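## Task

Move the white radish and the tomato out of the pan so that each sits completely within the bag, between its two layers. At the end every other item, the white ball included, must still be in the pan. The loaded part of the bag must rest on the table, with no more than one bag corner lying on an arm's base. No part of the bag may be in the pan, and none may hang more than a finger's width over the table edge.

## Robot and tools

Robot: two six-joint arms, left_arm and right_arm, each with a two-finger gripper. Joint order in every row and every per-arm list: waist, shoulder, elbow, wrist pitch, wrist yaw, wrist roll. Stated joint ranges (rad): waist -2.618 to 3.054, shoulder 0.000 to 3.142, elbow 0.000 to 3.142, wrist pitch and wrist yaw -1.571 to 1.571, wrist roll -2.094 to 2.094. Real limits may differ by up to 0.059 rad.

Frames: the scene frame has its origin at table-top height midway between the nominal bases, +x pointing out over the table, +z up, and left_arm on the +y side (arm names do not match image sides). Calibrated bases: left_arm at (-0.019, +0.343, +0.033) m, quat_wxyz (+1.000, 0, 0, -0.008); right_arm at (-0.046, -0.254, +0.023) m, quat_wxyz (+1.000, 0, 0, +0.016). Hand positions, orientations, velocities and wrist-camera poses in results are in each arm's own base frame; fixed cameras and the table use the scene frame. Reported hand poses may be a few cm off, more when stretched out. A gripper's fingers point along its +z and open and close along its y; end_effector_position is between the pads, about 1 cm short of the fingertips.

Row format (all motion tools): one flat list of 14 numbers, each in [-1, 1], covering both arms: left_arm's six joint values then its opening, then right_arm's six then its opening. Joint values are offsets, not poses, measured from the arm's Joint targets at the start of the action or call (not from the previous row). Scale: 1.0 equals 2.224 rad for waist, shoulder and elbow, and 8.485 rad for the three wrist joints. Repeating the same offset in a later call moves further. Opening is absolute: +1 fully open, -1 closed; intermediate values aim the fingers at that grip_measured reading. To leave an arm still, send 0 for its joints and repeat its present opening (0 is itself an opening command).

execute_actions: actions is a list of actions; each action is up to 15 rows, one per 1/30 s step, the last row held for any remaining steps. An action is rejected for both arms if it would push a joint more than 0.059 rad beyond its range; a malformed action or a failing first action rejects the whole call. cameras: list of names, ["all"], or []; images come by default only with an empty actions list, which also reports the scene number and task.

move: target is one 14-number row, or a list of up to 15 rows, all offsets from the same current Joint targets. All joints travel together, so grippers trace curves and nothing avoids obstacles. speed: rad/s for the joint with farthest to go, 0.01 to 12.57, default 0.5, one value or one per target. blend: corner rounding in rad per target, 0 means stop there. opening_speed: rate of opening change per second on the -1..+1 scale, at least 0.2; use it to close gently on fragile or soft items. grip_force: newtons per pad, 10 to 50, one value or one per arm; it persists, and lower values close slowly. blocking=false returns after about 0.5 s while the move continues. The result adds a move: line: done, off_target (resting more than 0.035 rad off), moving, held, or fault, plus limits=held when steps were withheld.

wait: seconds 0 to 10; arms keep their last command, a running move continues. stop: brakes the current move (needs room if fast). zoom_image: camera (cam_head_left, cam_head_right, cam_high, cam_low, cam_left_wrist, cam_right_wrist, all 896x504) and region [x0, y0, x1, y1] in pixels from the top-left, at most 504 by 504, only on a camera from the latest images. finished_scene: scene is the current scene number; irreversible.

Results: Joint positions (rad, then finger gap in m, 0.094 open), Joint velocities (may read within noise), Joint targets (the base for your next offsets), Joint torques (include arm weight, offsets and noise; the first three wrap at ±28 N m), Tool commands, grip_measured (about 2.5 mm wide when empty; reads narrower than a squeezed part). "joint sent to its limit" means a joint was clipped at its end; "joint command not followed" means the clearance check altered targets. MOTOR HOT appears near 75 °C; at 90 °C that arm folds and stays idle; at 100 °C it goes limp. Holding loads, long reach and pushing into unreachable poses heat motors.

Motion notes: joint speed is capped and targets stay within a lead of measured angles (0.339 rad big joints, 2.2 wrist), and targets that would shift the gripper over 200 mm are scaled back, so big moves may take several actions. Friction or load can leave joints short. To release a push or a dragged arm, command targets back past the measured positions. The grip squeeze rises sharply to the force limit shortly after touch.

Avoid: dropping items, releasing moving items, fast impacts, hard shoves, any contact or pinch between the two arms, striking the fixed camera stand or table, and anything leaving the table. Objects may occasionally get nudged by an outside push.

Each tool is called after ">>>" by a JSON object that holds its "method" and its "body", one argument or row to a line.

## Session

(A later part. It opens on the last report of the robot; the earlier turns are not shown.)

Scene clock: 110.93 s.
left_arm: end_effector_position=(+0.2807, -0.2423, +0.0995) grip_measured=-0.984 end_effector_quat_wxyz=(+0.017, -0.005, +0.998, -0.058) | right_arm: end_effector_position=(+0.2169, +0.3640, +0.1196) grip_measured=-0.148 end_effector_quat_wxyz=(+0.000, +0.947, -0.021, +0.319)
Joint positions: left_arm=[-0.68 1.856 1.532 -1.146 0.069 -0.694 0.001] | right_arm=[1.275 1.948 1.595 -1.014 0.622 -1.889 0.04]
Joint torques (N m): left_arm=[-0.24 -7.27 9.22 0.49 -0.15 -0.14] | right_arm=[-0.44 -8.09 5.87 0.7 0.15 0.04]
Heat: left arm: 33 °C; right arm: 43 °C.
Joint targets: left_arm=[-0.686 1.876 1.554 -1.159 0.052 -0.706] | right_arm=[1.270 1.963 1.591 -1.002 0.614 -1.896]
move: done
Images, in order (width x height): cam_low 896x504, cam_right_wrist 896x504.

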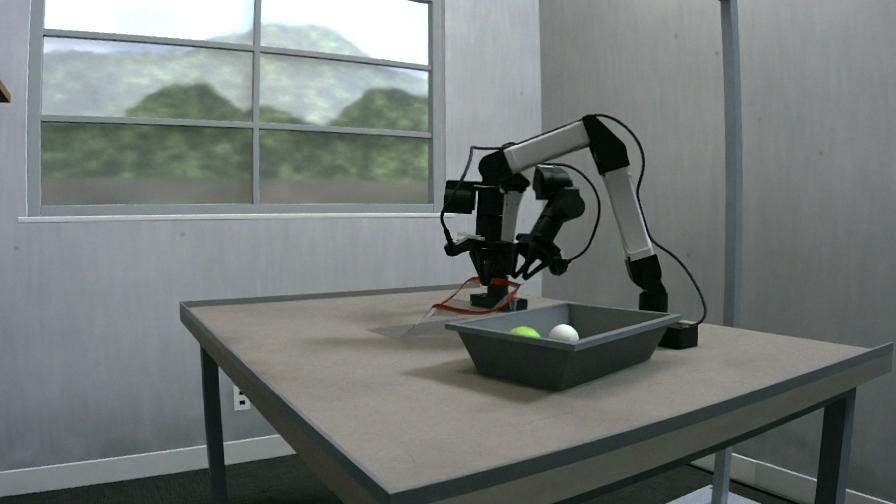

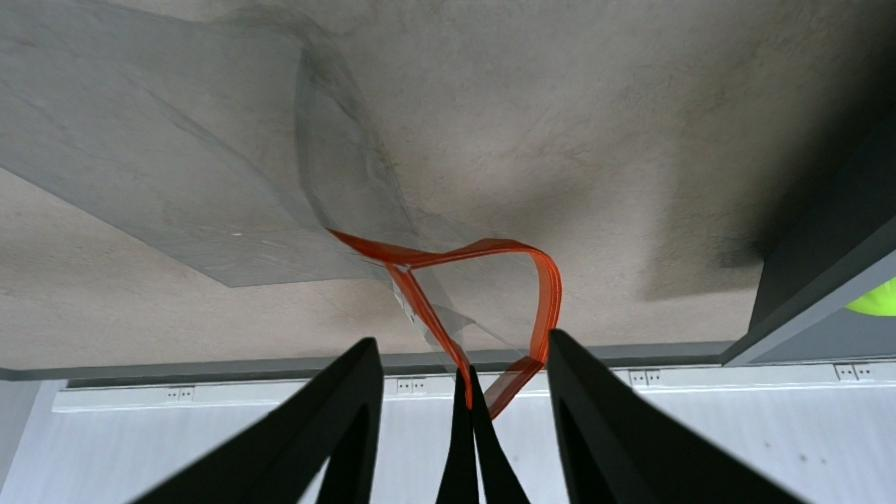

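>>> {"method": "move", "body": {
  "target": [0,0,0,0,0,0,-1,-0.0295,-0.006,-0.0372,0.0139,-0.0015,-0.0092,-0.149],
  "speed": 0.25,
  "cameras": ["cam_right_wrist","cam_left_wrist","cam_head_left"]
}}

Scene clock: 113.97 s.
left_arm: end_effector_position=(+0.2807, -0.2423, +0.0995) grip_measured=-0.984 end_effector_quat_wxyz=(+0.017, -0.005, +0.998, -0.058) | right_arm: end_effector_position=(+0.2408, +0.3533, +0.0994) grip_measured=-0.148 end_effector_quat_wxyz=(+0.005, +0.948, -0.020, +0.319)
Joint positions: left_arm=[-0.68 1.856 1.532 -1.146 0.069 -0.694 0.001] | right_arm=[1.208 1.948 1.512 -0.897 0.61 -1.967 0.04]
Joint torques (N m): left_arm=[-0.25 -7.28 9.22 0.49 -0.15 -0.15] | right_arm=[-0.29 -9.26 5.94 0.67 0.14 0.02]
Heat: left arm: 33 °C; right arm: 43 °C.
Joint targets: left_arm=[-0.686 1.876 1.554 -1.159 0.052 -0.706] | right_arm=[1.205 1.950 1.508 -0.884 0.601 -1.975]
move: done
Images, in order (width x height): cam_head_left 896x504, cam_left_wrist 896x504, cam_right_wrist 896x504.

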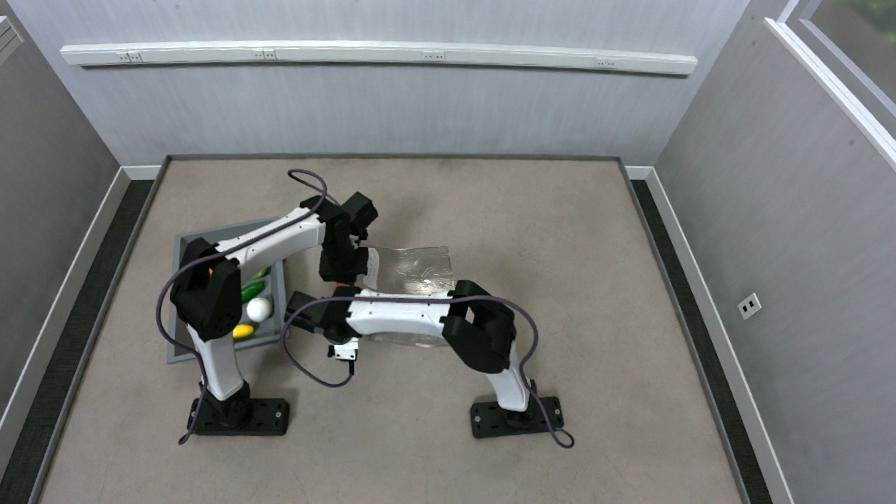

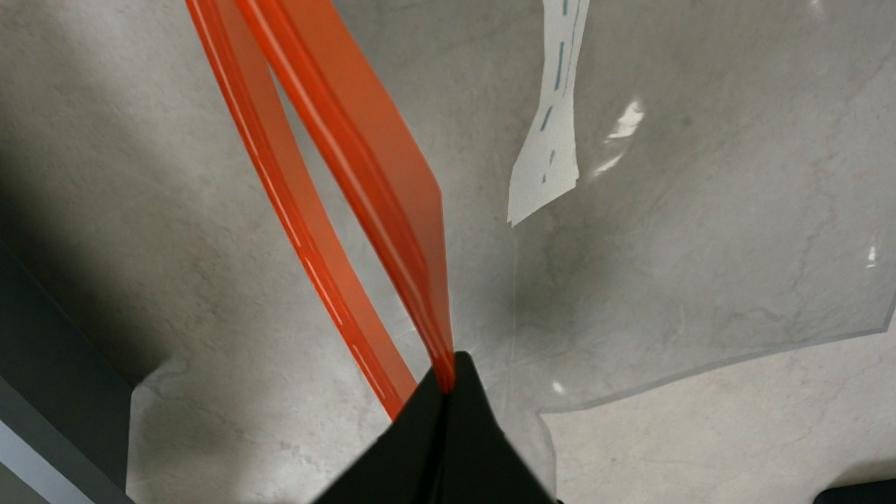

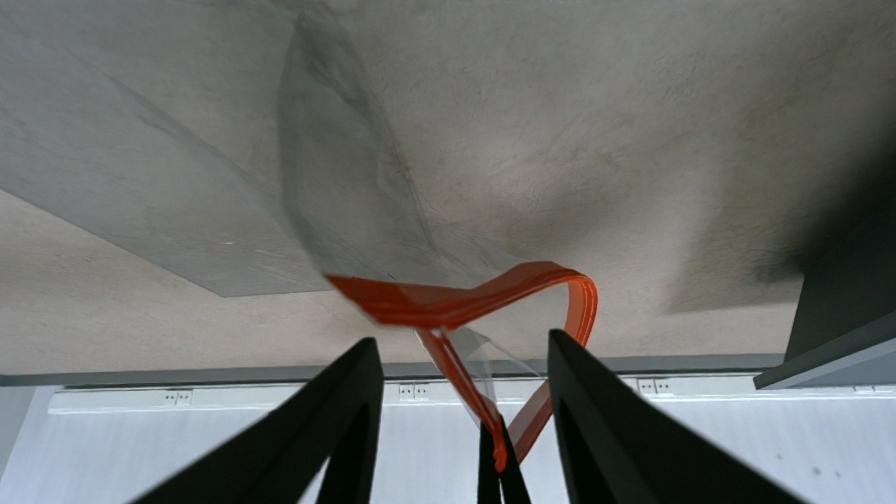

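>>> {"method": "zoom_image", "body": {
  "camera": "cam_right_wrist",
  "region": [300, 220, 660, 500]
}}

>>> {"method": "zoom_image", "body": {
  "camera": "cam_head_left",
  "region": [260, 200, 460, 360]
}}

Scaled by 1.400 from the camera's 896x504 image, which has a finer 1280x720 frame.

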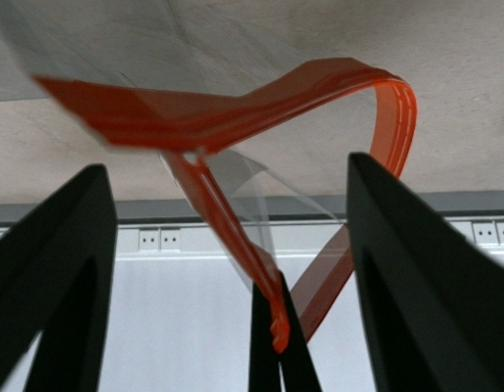

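Scaled by 2.520 from the camera's 896x504 image, which has a finer 1280x720 frame.

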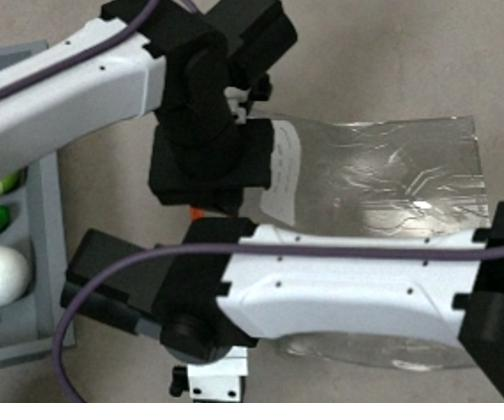

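>>> {"method": "move", "body": {
  "target": [0,0,0,0,0,0,-1,-0.009,0.0116,-0.0014,0.0034,0,0,-0.45],
  "speed": 0.1,
  "opening_speed": 1,
  "cameras": ["cam_right_wrist","cam_left_wrist"]
}}

Scene clock: 116.53 s.
left_arm: end_effector_position=(+0.2807, -0.2423, +0.0995) grip_measured=-0.984 end_effector_quat_wxyz=(+0.017, -0.005, +0.998, -0.058) | right_arm: end_effector_position=(+0.2494, +0.3542, +0.0957) grip_measured=-0.449 end_effector_quat_wxyz=(+0.001, +0.946, -0.031, +0.321)
Joint positions: left_arm=[-0.68 1.856 1.532 -1.146 0.069 -0.694 0.001] | right_arm=[1.19 1.961 1.512 -0.868 0.61 -1.968 0.026]
Joint torques (N m): left_arm=[-0.2 -7.28 9.22 0.5 -0.15 -0.14] | right_arm=[-0.47 -8.28 5.61 0.78 0.14 -0.03]
Heat: left arm: 33 °C; right arm: 42 °C.
Joint targets: left_arm=[-0.686 1.876 1.554 -1.159 0.052 -0.706] | right_arm=[1.184 1.975 1.505 -0.855 0.602 -1.975]
move: done
Images, in order (width x height): cam_left_wrist 896x504, cam_right_wrist 896x504.

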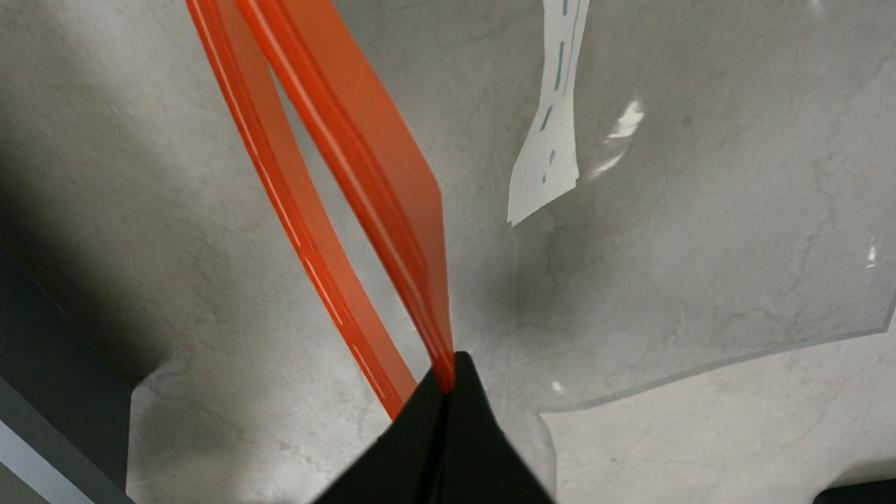

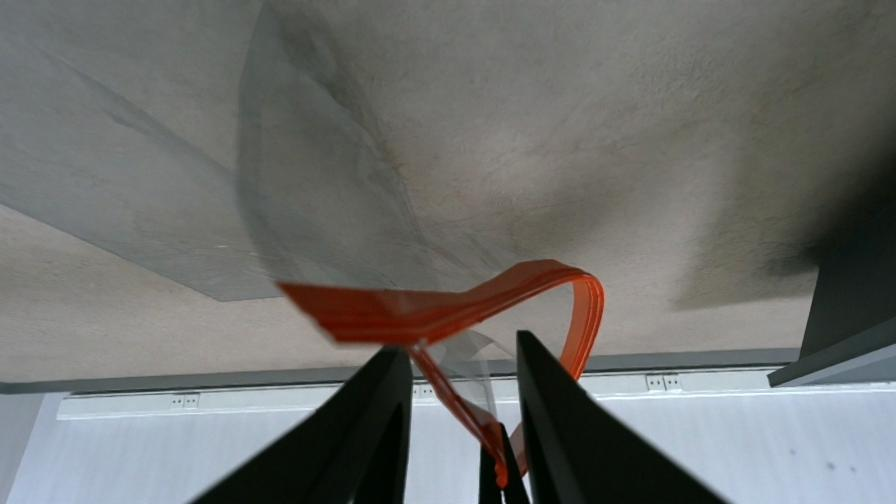

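>>> {"method": "move", "body": {
  "target": [0,0,0,0,0,0,-1,0,0,0,0,0,0,-1],
  "opening_speed": 0.4,
  "cameras": ["cam_right_wrist","cam_left_wrist"]
}}

>>> {"method": "zoom_image", "body": {
  "camera": "cam_right_wrist",
  "region": [300, 220, 660, 500]
}}

Scene clock: 118.50 s.
left_arm: end_effector_position=(+0.2807, -0.2423, +0.0995) grip_measured=-0.984 end_effector_quat_wxyz=(+0.017, -0.005, +0.998, -0.058) | right_arm: end_effector_position=(+0.2496, +0.3548, +0.0958) grip_measured=-0.989 end_effector_quat_wxyz=(+0.000, +0.946, -0.031, +0.322)
Joint positions: left_arm=[-0.68 1.856 1.532 -1.146 0.069 -0.694 0.001] | right_arm=[1.19 1.961 1.512 -0.865 0.61 -1.968 0.001]
Joint torques (N m): left_arm=[-0.21 -7.24 9.22 0.48 -0.14 -0.14] | right_arm=[-0.47 -8.29 5.61 0.74 0.14 -0.01]
Heat: left arm: 33 °C; right arm: 42 °C.
Joint targets: left_arm=[-0.686 1.876 1.554 -1.159 0.052 -0.706] | right_arm=[1.184 1.975 1.505 -0.855 0.602 -1.974]
move: done
Images, in order (width x height): cam_left_wrist 896x504, cam_right_wrist 896x504.

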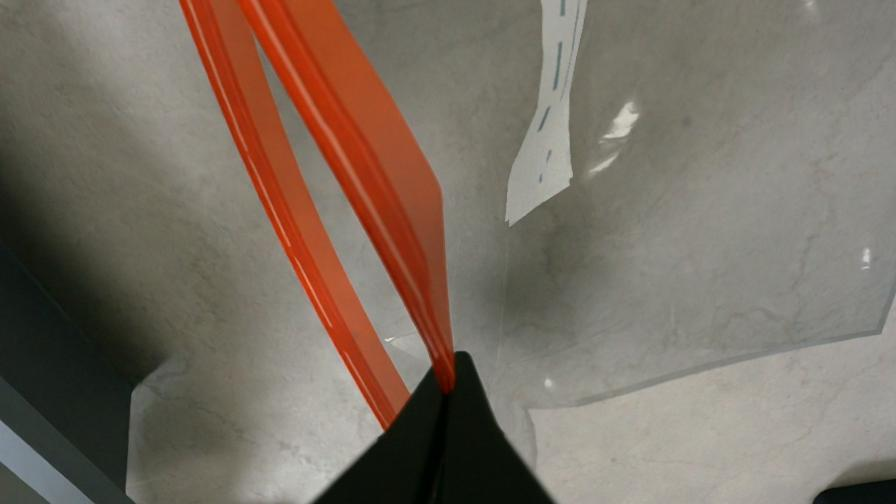

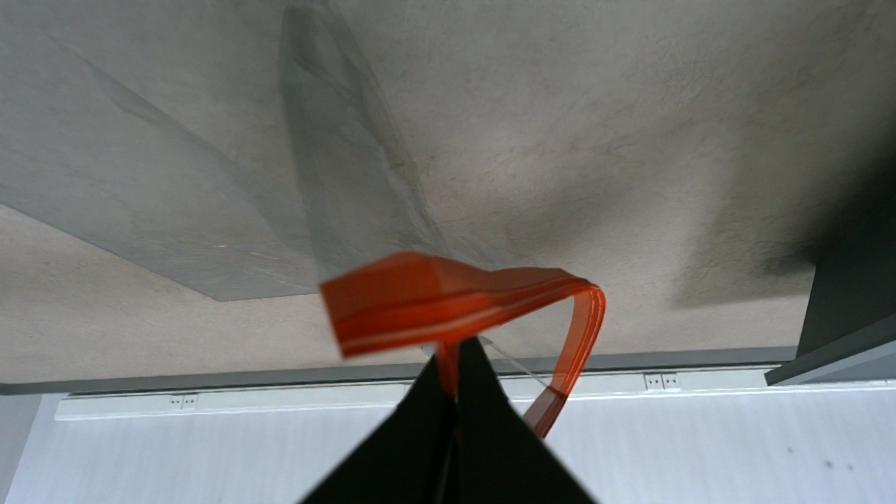

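Scaled by 1.400 from the camera's 896x504 image, which has a finer 1280x720 frame.

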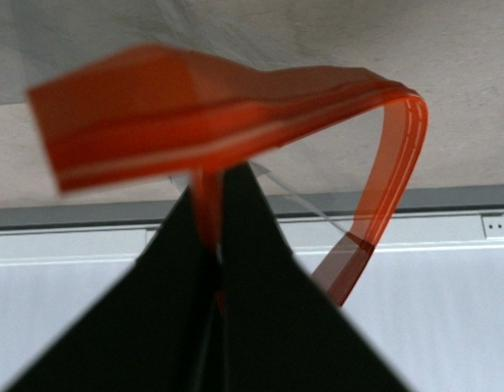

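>>> {"method": "move", "body": {
  "target": [
    [0,0,0,0,0,0,-0.5,0,0,0,0,0,0,-1],
    [0,0.0279,0.2192,-0.0464,0,0,-0.5,0,0,0,0,0,0,-1]
  ],
  "opening_speed": 0.6,
  "speed": 0.5,
  "cameras": ["cam_right_wrist","cam_left_wrist","cam_head_left","cam_low"]
}}

Scene clock: 121.60 s.
left_arm: end_effector_position=(+0.2890, -0.2488, +0.2017) grip_measured=-0.502 end_effector_quat_wxyz=(+0.031, -0.005, +0.997, -0.069) | right_arm: end_effector_position=(+0.2496, +0.3549, +0.0958) grip_measured=-0.989 end_effector_quat_wxyz=(+0.000, +0.946, -0.031, +0.322)
Joint positions: left_arm=[-0.68 1.919 2.024 -1.539 0.068 -0.694 0.023] | right_arm=[1.19 1.961 1.512 -0.865 0.609 -1.968 0.001]
Joint torques (N m): left_arm=[-0.21 -7.56 8.51 0.58 -0.15 -0.14] | right_arm=[-0.47 -8.28 5.64 0.74 0.14 -0.02]
Heat: left arm: 34 °C; right arm: 42 °C.
Joint targets: left_arm=[-0.686 1.938 2.041 -1.552 0.052 -0.706] | right_arm=[1.184 1.975 1.505 -0.855 0.602 -1.974]
move: done
Images, in order (width x height): cam_head_left 896x504, cam_low 896x504, cam_left_wrist 896x504, cam_right_wrist 896x504.

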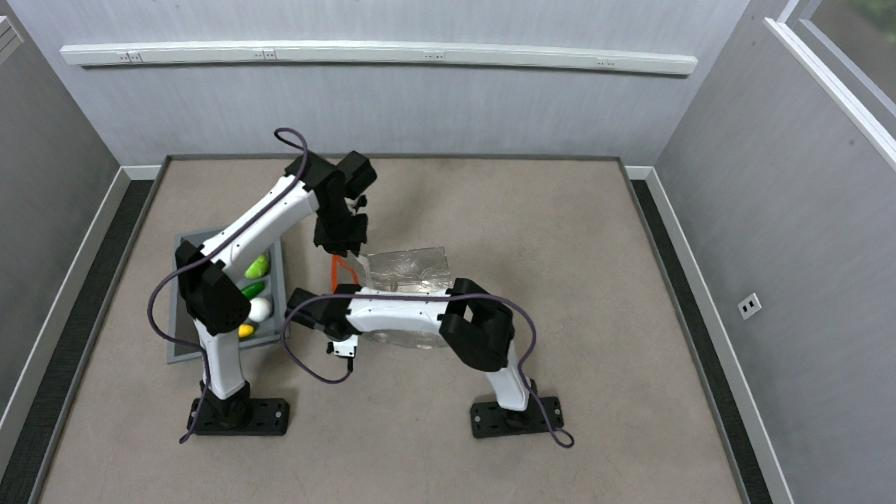

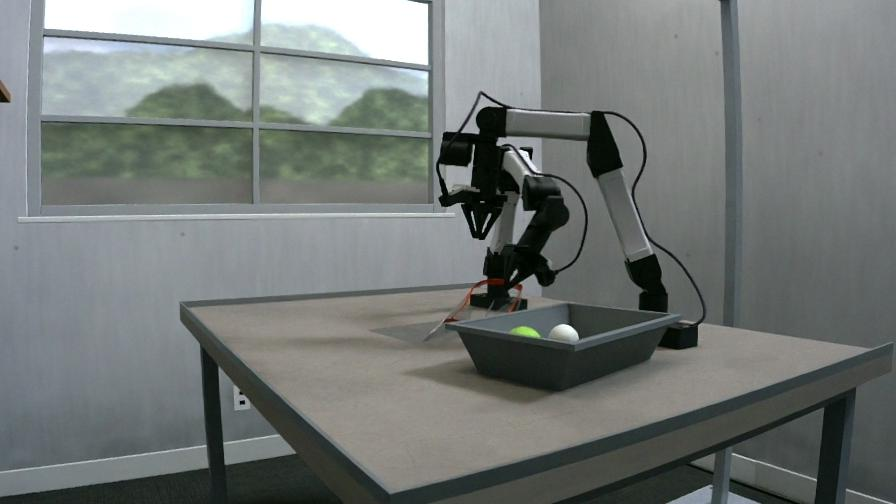

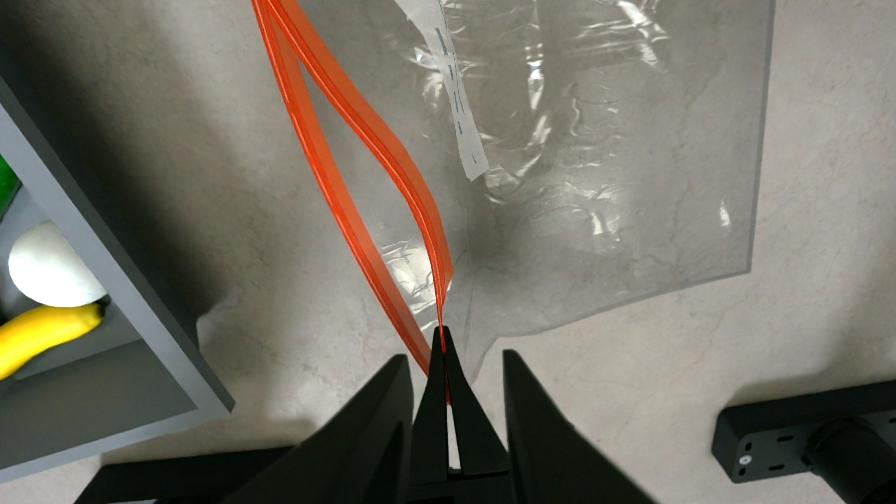

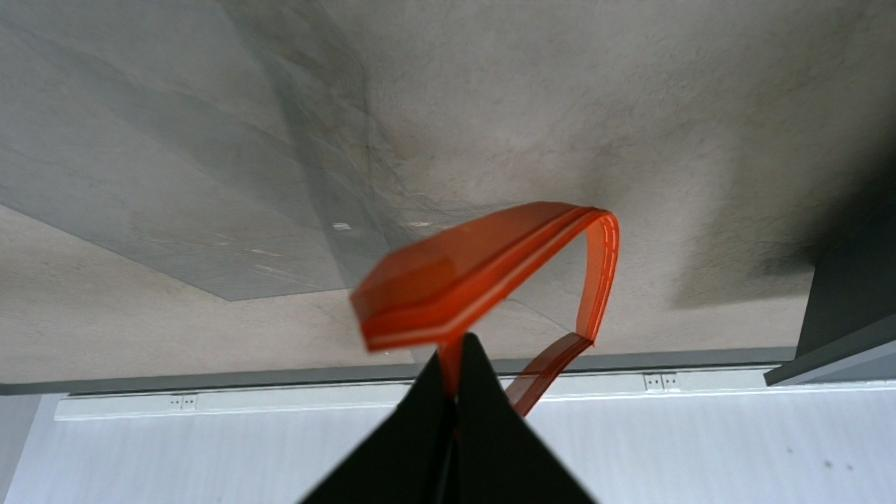

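>>> {"method": "zoom_image", "body": {
  "camera": "cam_low",
  "region": [400, 230, 600, 370]
}}

>>> {"method": "zoom_image", "body": {
  "camera": "cam_head_left",
  "region": [160, 210, 460, 370]
}}

Scaled by 2.520 from the camera's 896x504 image, which has a finer 1280x720 frame.

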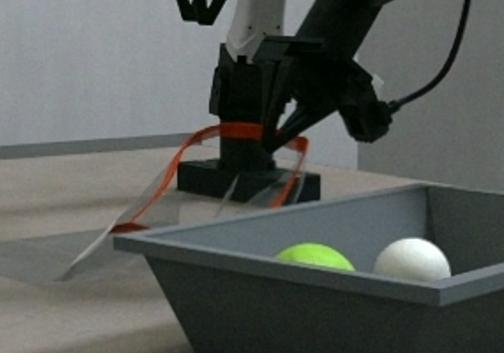

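Scaled by 1.680 from the camera's 896x504 image, which has a finer 1280x720 frame.

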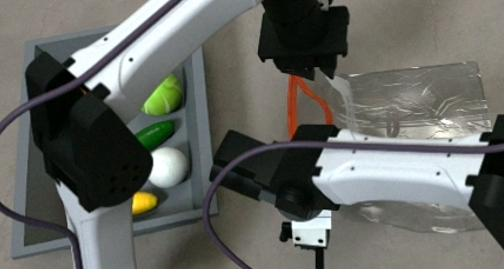

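>>> {"method": "move", "body": {
  "target": [0.4119,-0.0778,-0.0926,0.0014,-0.0061,0.0832,0.6,0,0,0,0,0,0,-1],
  "speed": 0.8,
  "opening_speed": 1,
  "cameras": ["cam_left_wrist","cam_head_left","cam_low","cam_high"]
}}

Scene clock: 124.47 s.
left_arm: end_effector_position=(+0.3317, +0.0773, +0.1980) grip_measured=+0.598 end_effector_quat_wxyz=(+0.044, -0.123, +0.991, -0.001) | right_arm: end_effector_position=(+0.2496, +0.3549, +0.0958) grip_measured=-0.989 end_effector_quat_wxyz=(+0.000, +0.946, -0.031, +0.322)
Joint positions: left_arm=[0.234 1.791 1.848 -1.54 0.011 -0.013 0.075] | right_arm=[1.19 1.961 1.512 -0.865 0.609 -1.968 0.001]
Joint torques (N m): left_arm=[-0.08 -9.96 5.59 0.61 -0.1 0.08] | right_arm=[-0.47 -8.27 5.64 0.74 0.13 -0.02]
Heat: left arm: 33 °C; right arm: 42 °C.
Joint targets: left_arm=[0.231 1.765 1.835 -1.541 0.000 0.000] | right_arm=[1.184 1.975 1.505 -0.855 0.602 -1.974]
move: done
Images, in order (width x height): cam_head_left 896x504, cam_high 896x504, cam_low 896x504, cam_left_wrist 896x504.

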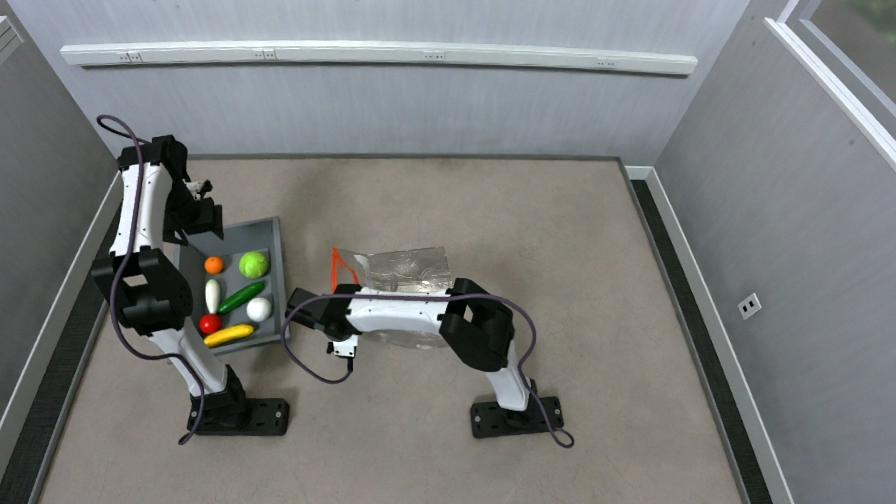

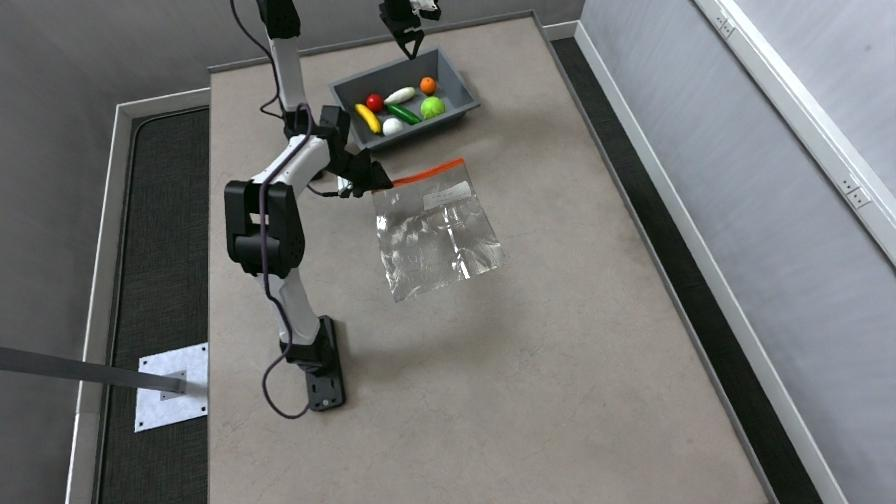

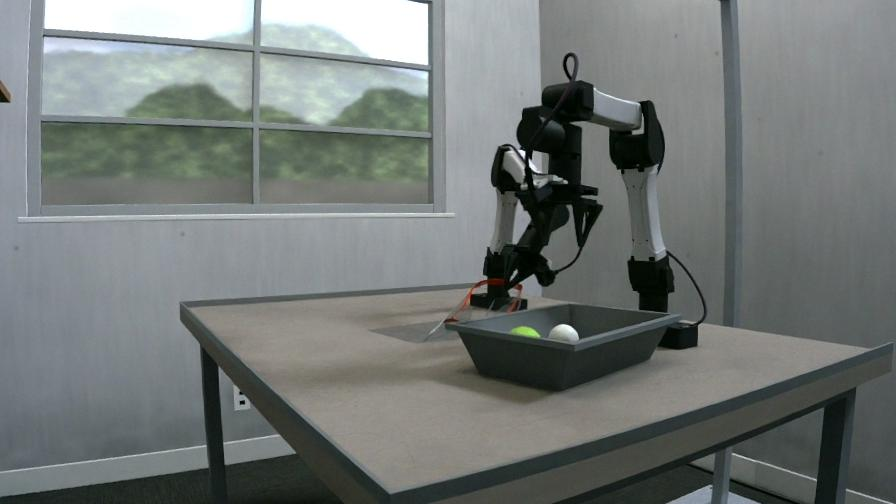

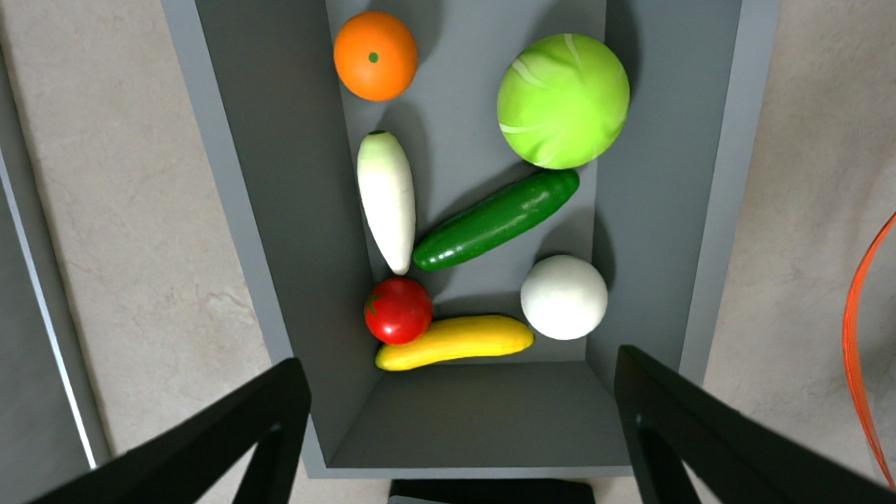

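>>> {"method": "move", "body": {
  "target": [0.0638,-0.1875,-0.4191,0.0580,-0.001,-0.0236,0.32,0,0,0,0,0,0,-1],
  "speed": 0.8,
  "opening_speed": 1,
  "cameras": ["cam_left_wrist"]
}}

Scene clock: 128.17 s.
left_arm: end_effector_position=(+0.2126, +0.0804, +0.0711) grip_measured=+0.322 end_effector_quat_wxyz=(+0.030, -0.274, +0.961, -0.001) | right_arm: end_effector_position=(+0.2496, +0.3549, +0.0958) grip_measured=-0.989 end_effector_quat_wxyz=(+0.000, +0.946, -0.031, +0.322)
Joint positions: left_arm=[0.367 1.366 0.913 -1.059 0.007 -0.188 0.062] | right_arm=[1.19 1.961 1.512 -0.865 0.609 -1.968 0.001]
Joint torques (N m): left_arm=[0.68 -5.61 6.02 0.67 -0.13 -0.14] | right_arm=[-0.46 -8.27 5.64 0.74 0.14 -0.02]
Heat: left arm: 33 °C; right arm: 42 °C.
Joint targets: left_arm=[0.373 1.348 0.903 -1.049 -0.008 -0.200] | right_arm=[1.184 1.975 1.505 -0.855 0.602 -1.974]
move: done
Images, in order (width x height): cam_left_wrist 896x504.

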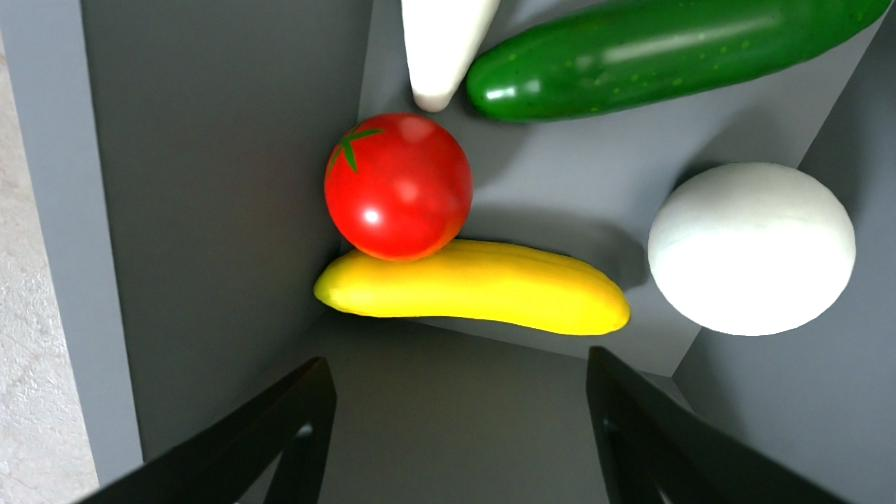

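>>> {"method": "move", "body": {
  "target": [0.0351,0.0371,-0.0240,0.0160,0,0.0083,0.32,0,0,0,0,0,0,-1],
  "speed": 0.5,
  "cameras": ["cam_left_wrist"]
}}

Scene clock: 130.33 s.
left_arm: end_effector_position=(+0.2181, +0.1034, +0.0477) grip_measured=+0.322 end_effector_quat_wxyz=(+0.043, -0.290, +0.956, +0.005) | right_arm: end_effector_position=(+0.2496, +0.3549, +0.0958) grip_measured=-0.989 end_effector_quat_wxyz=(+0.000, +0.946, -0.031, +0.322)
Joint positions: left_arm=[0.445 1.421 0.859 -0.923 0.004 -0.143 0.062] | right_arm=[1.19 1.961 1.512 -0.865 0.609 -1.968 0.001]
Joint torques (N m): left_arm=[0.61 -3.89 5.9 0.72 -0.11 0.09] | right_arm=[-0.47 -8.27 5.64 0.74 0.14 -0.03]
Heat: left arm: 33 °C; right arm: 42 °C.
Joint targets: left_arm=[0.451 1.431 0.850 -0.913 -0.009 -0.130] | right_arm=[1.184 1.975 1.505 -0.855 0.602 -1.974]
move: done
Images, in order (width x height): cam_left_wrist 896x504.

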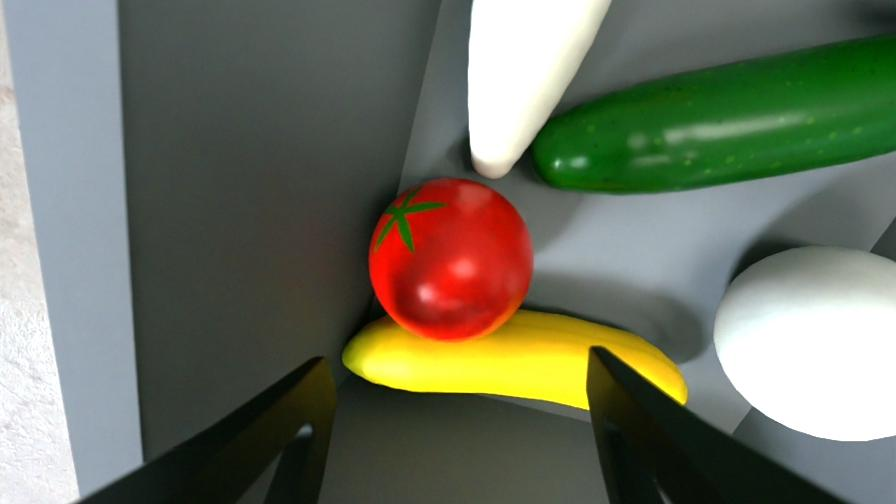

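>>> {"method": "move", "body": {
  "target": [0,0.0445,-0.0544,0.0264,0,0,0.32,0,0,0,0,0,0,-1],
  "speed": 0.3,
  "cameras": ["cam_left_wrist"]
}}

Scene clock: 132.50 s.
left_arm: end_effector_position=(+0.2216, +0.1051, +0.0005) grip_measured=+0.322 end_effector_quat_wxyz=(+0.046, -0.289, +0.956, +0.005) | right_arm: end_effector_position=(+0.2496, +0.3549, +0.0958) grip_measured=-0.989 end_effector_quat_wxyz=(+0.000, +0.946, -0.031, +0.322)
Joint positions: left_arm=[0.445 1.518 0.738 -0.699 0.004 -0.142 0.062] | right_arm=[1.19 1.961 1.512 -0.865 0.609 -1.968 0.001]
Joint torques (N m): left_arm=[0.62 -4.15 5.33 0.77 -0.11 0.07] | right_arm=[-0.46 -8.28 5.63 0.74 0.14 -0.02]
Heat: left arm: 33 °C; right arm: 42 °C.
Joint targets: left_arm=[0.451 1.530 0.729 -0.689 -0.009 -0.130] | right_arm=[1.184 1.975 1.505 -0.855 0.602 -1.974]
move: done
Images, in order (width x height): cam_left_wrist 896x504.

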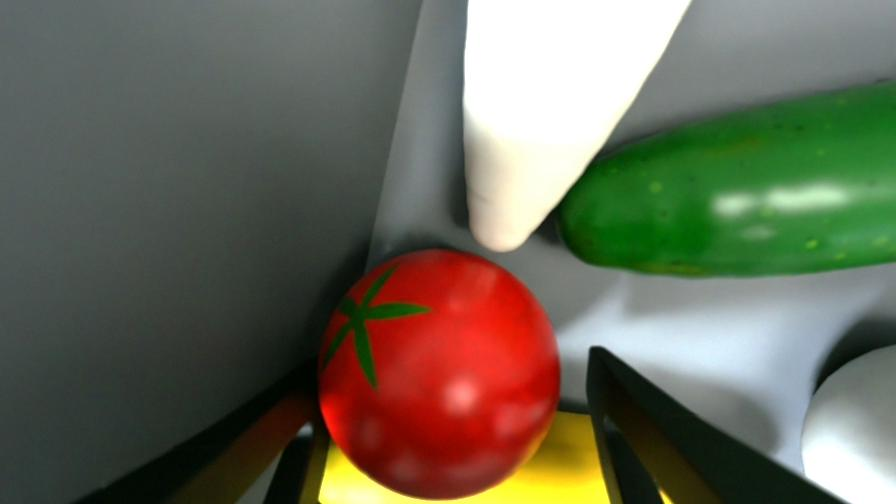

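>>> {"method": "move", "body": {
  "target": [0,0,0,0,0,0,-0.05,0,0,0,0,0,0,-1],
  "grip_force": [20,50],
  "opening_speed": 0.4,
  "cameras": ["cam_left_wrist"]
}}

Scene clock: 134.20 s.
left_arm: end_effector_position=(+0.2217, +0.1051, +0.0005) grip_measured=+0.003 end_effector_quat_wxyz=(+0.046, -0.289, +0.956, +0.005) | right_arm: end_effector_position=(+0.2496, +0.3549, +0.0958) grip_measured=-0.989 end_effector_quat_wxyz=(+0.000, +0.946, -0.031, +0.322)
Joint positions: left_arm=[0.445 1.518 0.738 -0.698 0.004 -0.142 0.047] | right_arm=[1.19 1.961 1.512 -0.865 0.609 -1.968 0.001]
Joint torques (N m): left_arm=[0.62 -4.14 5.34 0.74 -0.11 0.07] | right_arm=[-0.47 -8.28 5.65 0.74 0.14 -0.01]
Heat: left arm: 32 °C; right arm: 42 °C.
Joint targets: left_arm=[0.451 1.530 0.729 -0.689 -0.009 -0.130] | right_arm=[1.184 1.975 1.505 -0.855 0.602 -1.974]
grip_force (N): 20, 50
move: done
Images, in order (width x height): cam_left_wrist 896x504.

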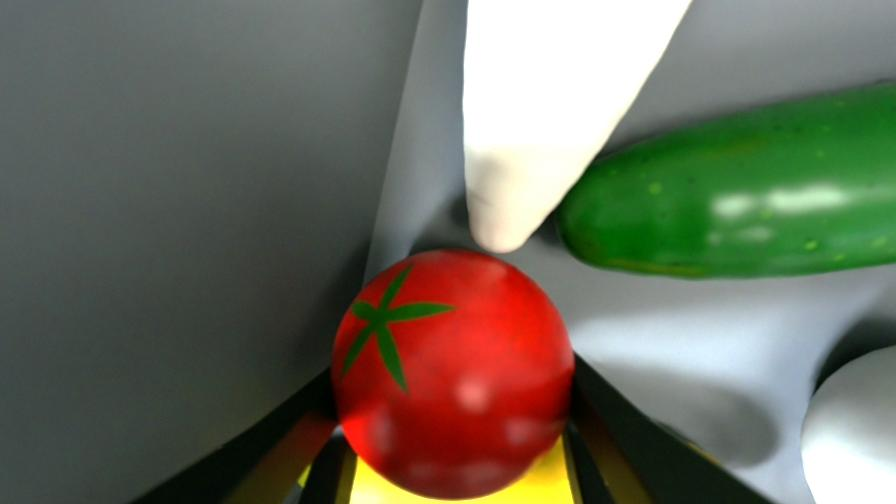

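>>> {"method": "move", "body": {
  "target": [
    [0,-0.0652,0.1794,-0.0640,0,0,-0.05,0,0,0,0,0,0,-1],
    [-0.2569,0.1571,0.4119,-0.0926,0.0799,0.2019,-0.05,0,0,0,0,0,0,-1]
  ],
  "blend": [0.1,0],
  "speed": [0.5,0.9],
  "cameras": ["cam_left_wrist","cam_right_wrist","cam_head_left","cam_low","cam_high"]
}}

Scene clock: 140.70 s.
left_arm: end_effector_position=(+0.3057, -0.1432, +0.1565) grip_measured=-0.002 end_effector_quat_wxyz=(+0.166, +0.693, +0.643, -0.281) | right_arm: end_effector_position=(+0.2496, +0.3549, +0.0958) grip_measured=-0.989 end_effector_quat_wxyz=(+0.000, +0.946, -0.031, +0.322)
Joint positions: left_arm=[-0.119 1.862 1.624 -1.463 0.654 1.57 0.047] | right_arm=[1.19 1.961 1.512 -0.865 0.609 -1.968 0.001]
Joint torques (N m): left_arm=[0.08 -7.15 8.66 -0.11 0.56 0.06] | right_arm=[-0.47 -8.28 5.63 0.74 0.14 -0.01]
Heat: left arm: 32 °C; right arm: 42 °C.
Joint targets: left_arm=[-0.121 1.879 1.645 -1.474 0.670 1.583] | right_arm=[1.184 1.975 1.505 -0.855 0.602 -1.974]
grip_force (N): 20, 50
move: done
Images, in order (width x height): cam_head_left 896x504, cam_high 896x504, cam_low 896x504, cam_left_wrist 896x504, cam_right_wrist 896x504.

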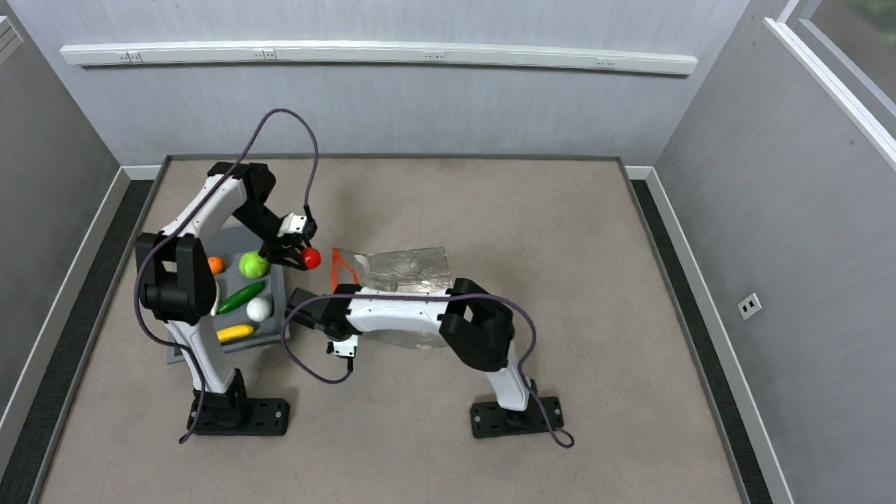

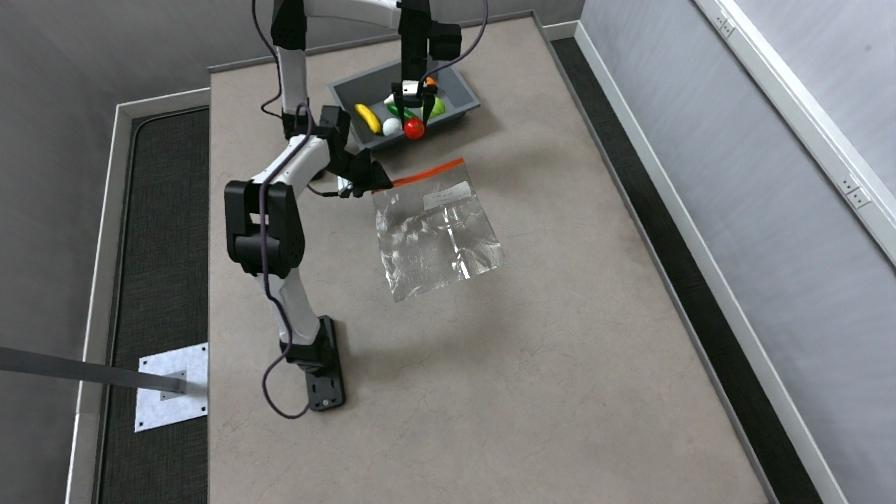

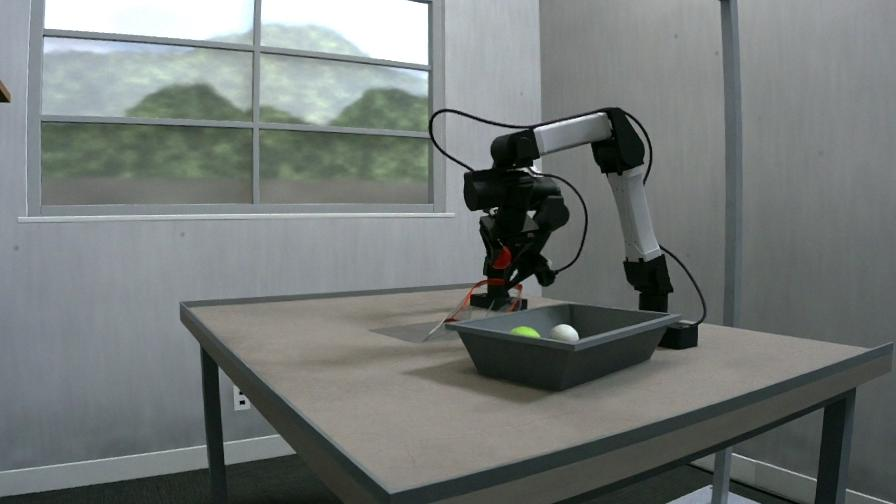

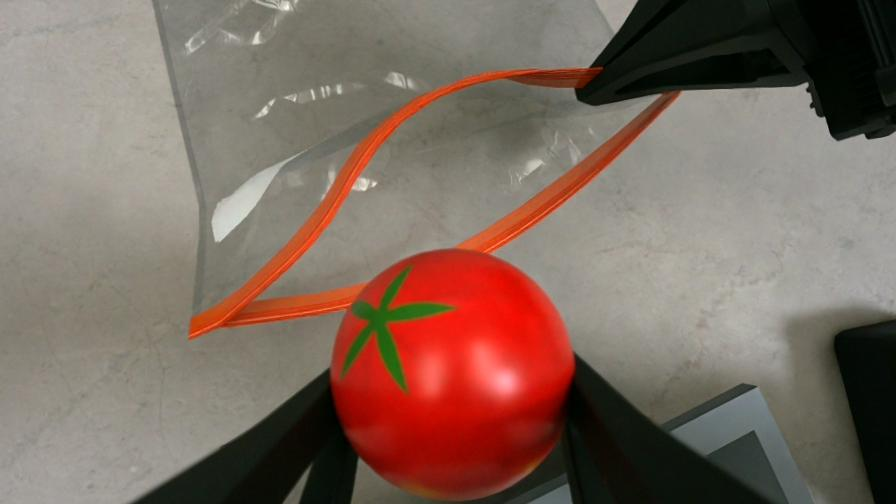

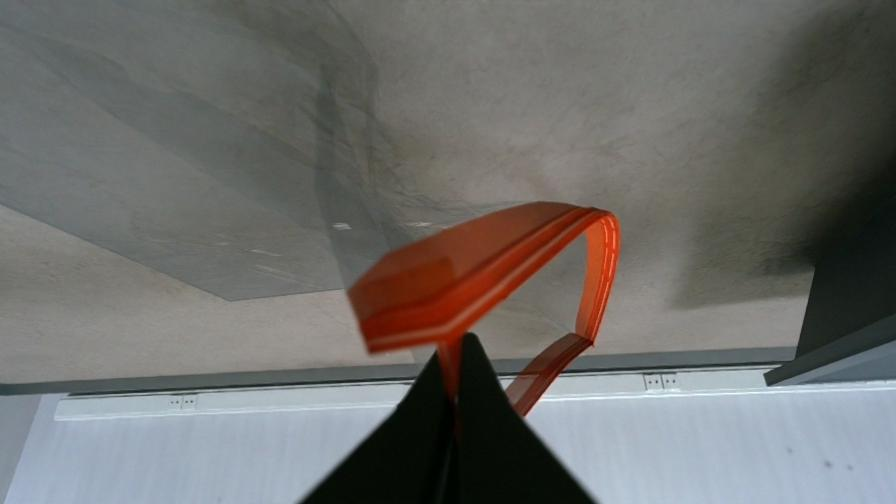

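>>> {"method": "move", "body": {
  "target": [0,0,0,0,0,0,-0.05,0,-0.0115,0.0492,-0.016,0,0,-1],
  "speed": 0.2,
  "cameras": ["cam_left_wrist","cam_right_wrist","cam_low"]
}}

>>> {"method": "zoom_image", "body": {
  "camera": "cam_low",
  "region": [400, 230, 600, 370]
}}

Scene clock: 143.43 s.
left_arm: end_effector_position=(+0.3057, -0.1432, +0.1565) grip_measured=-0.002 end_effector_quat_wxyz=(+0.166, +0.693, +0.643, -0.281) | right_arm: end_effector_position=(+0.2471, +0.3490, +0.1122) grip_measured=-0.989 end_effector_quat_wxyz=(+0.020, +0.949, -0.024, +0.314)
Joint positions: left_arm=[-0.119 1.862 1.624 -1.463 0.654 1.571 0.047] | right_arm=[1.19 1.961 1.588 -0.986 0.609 -1.968 0.001]
Joint torques (N m): left_arm=[0.09 -7.12 8.69 -0.11 0.56 0.08] | right_arm=[-0.46 -10.51 8.84 0.56 0.15 -0.02]
Heat: left arm: 32 °C; right arm: 42 °C.
Joint targets: left_arm=[-0.121 1.879 1.645 -1.474 0.669 1.583] | right_arm=[1.184 1.950 1.615 -0.991 0.601 -1.975]
grip_force (N): 20, 50
move: done
Images, in order (width x height): cam_low 896x504, cam_left_wrist 896x504, cam_right_wrist 896x504.

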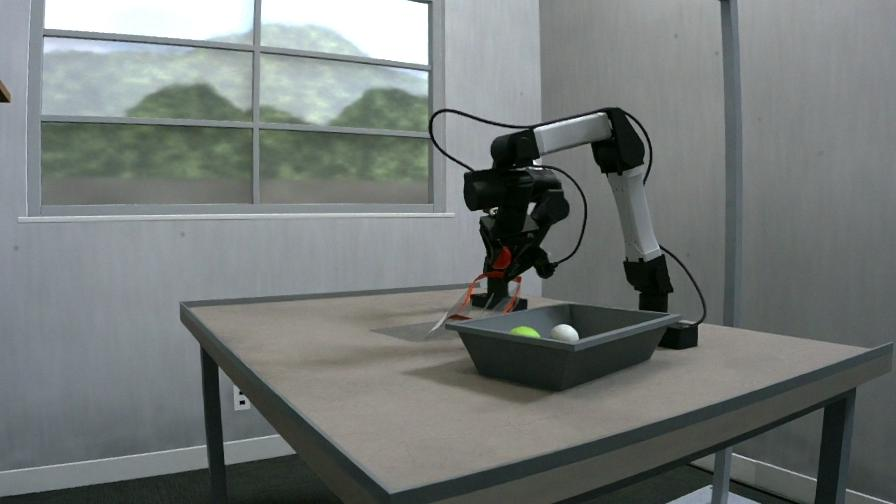

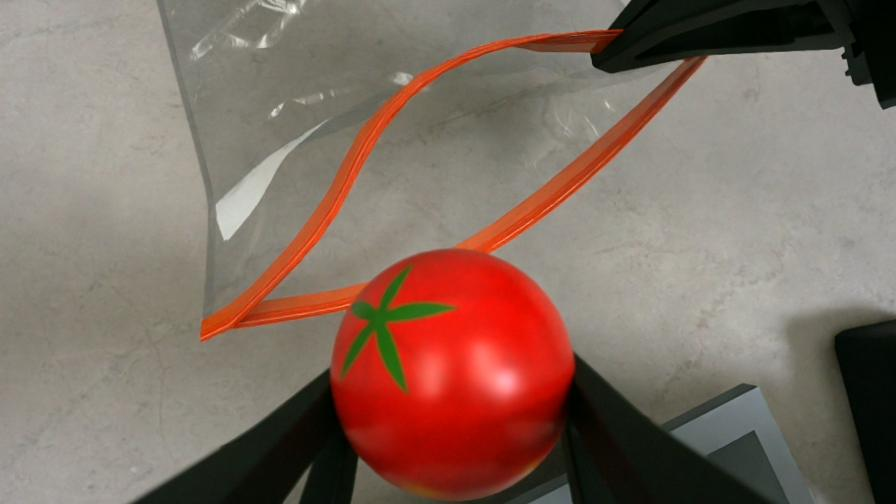

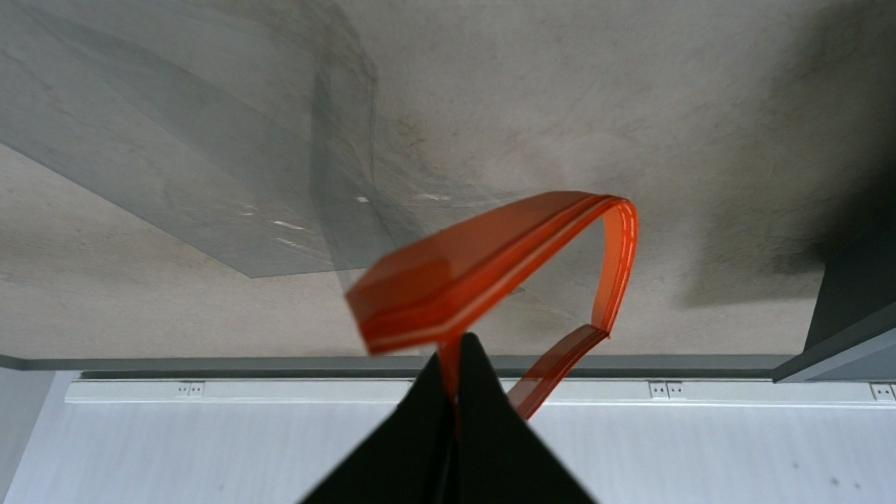

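Scaled by 2.520 from the camera's 896x504 image, which has a finer 1280x720 frame.

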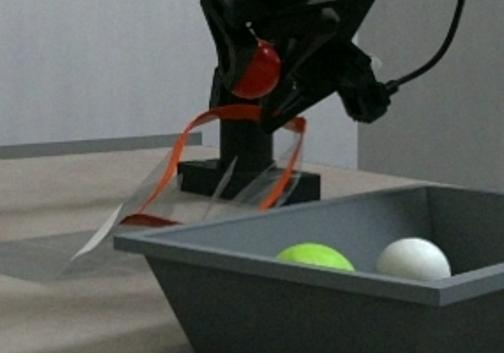

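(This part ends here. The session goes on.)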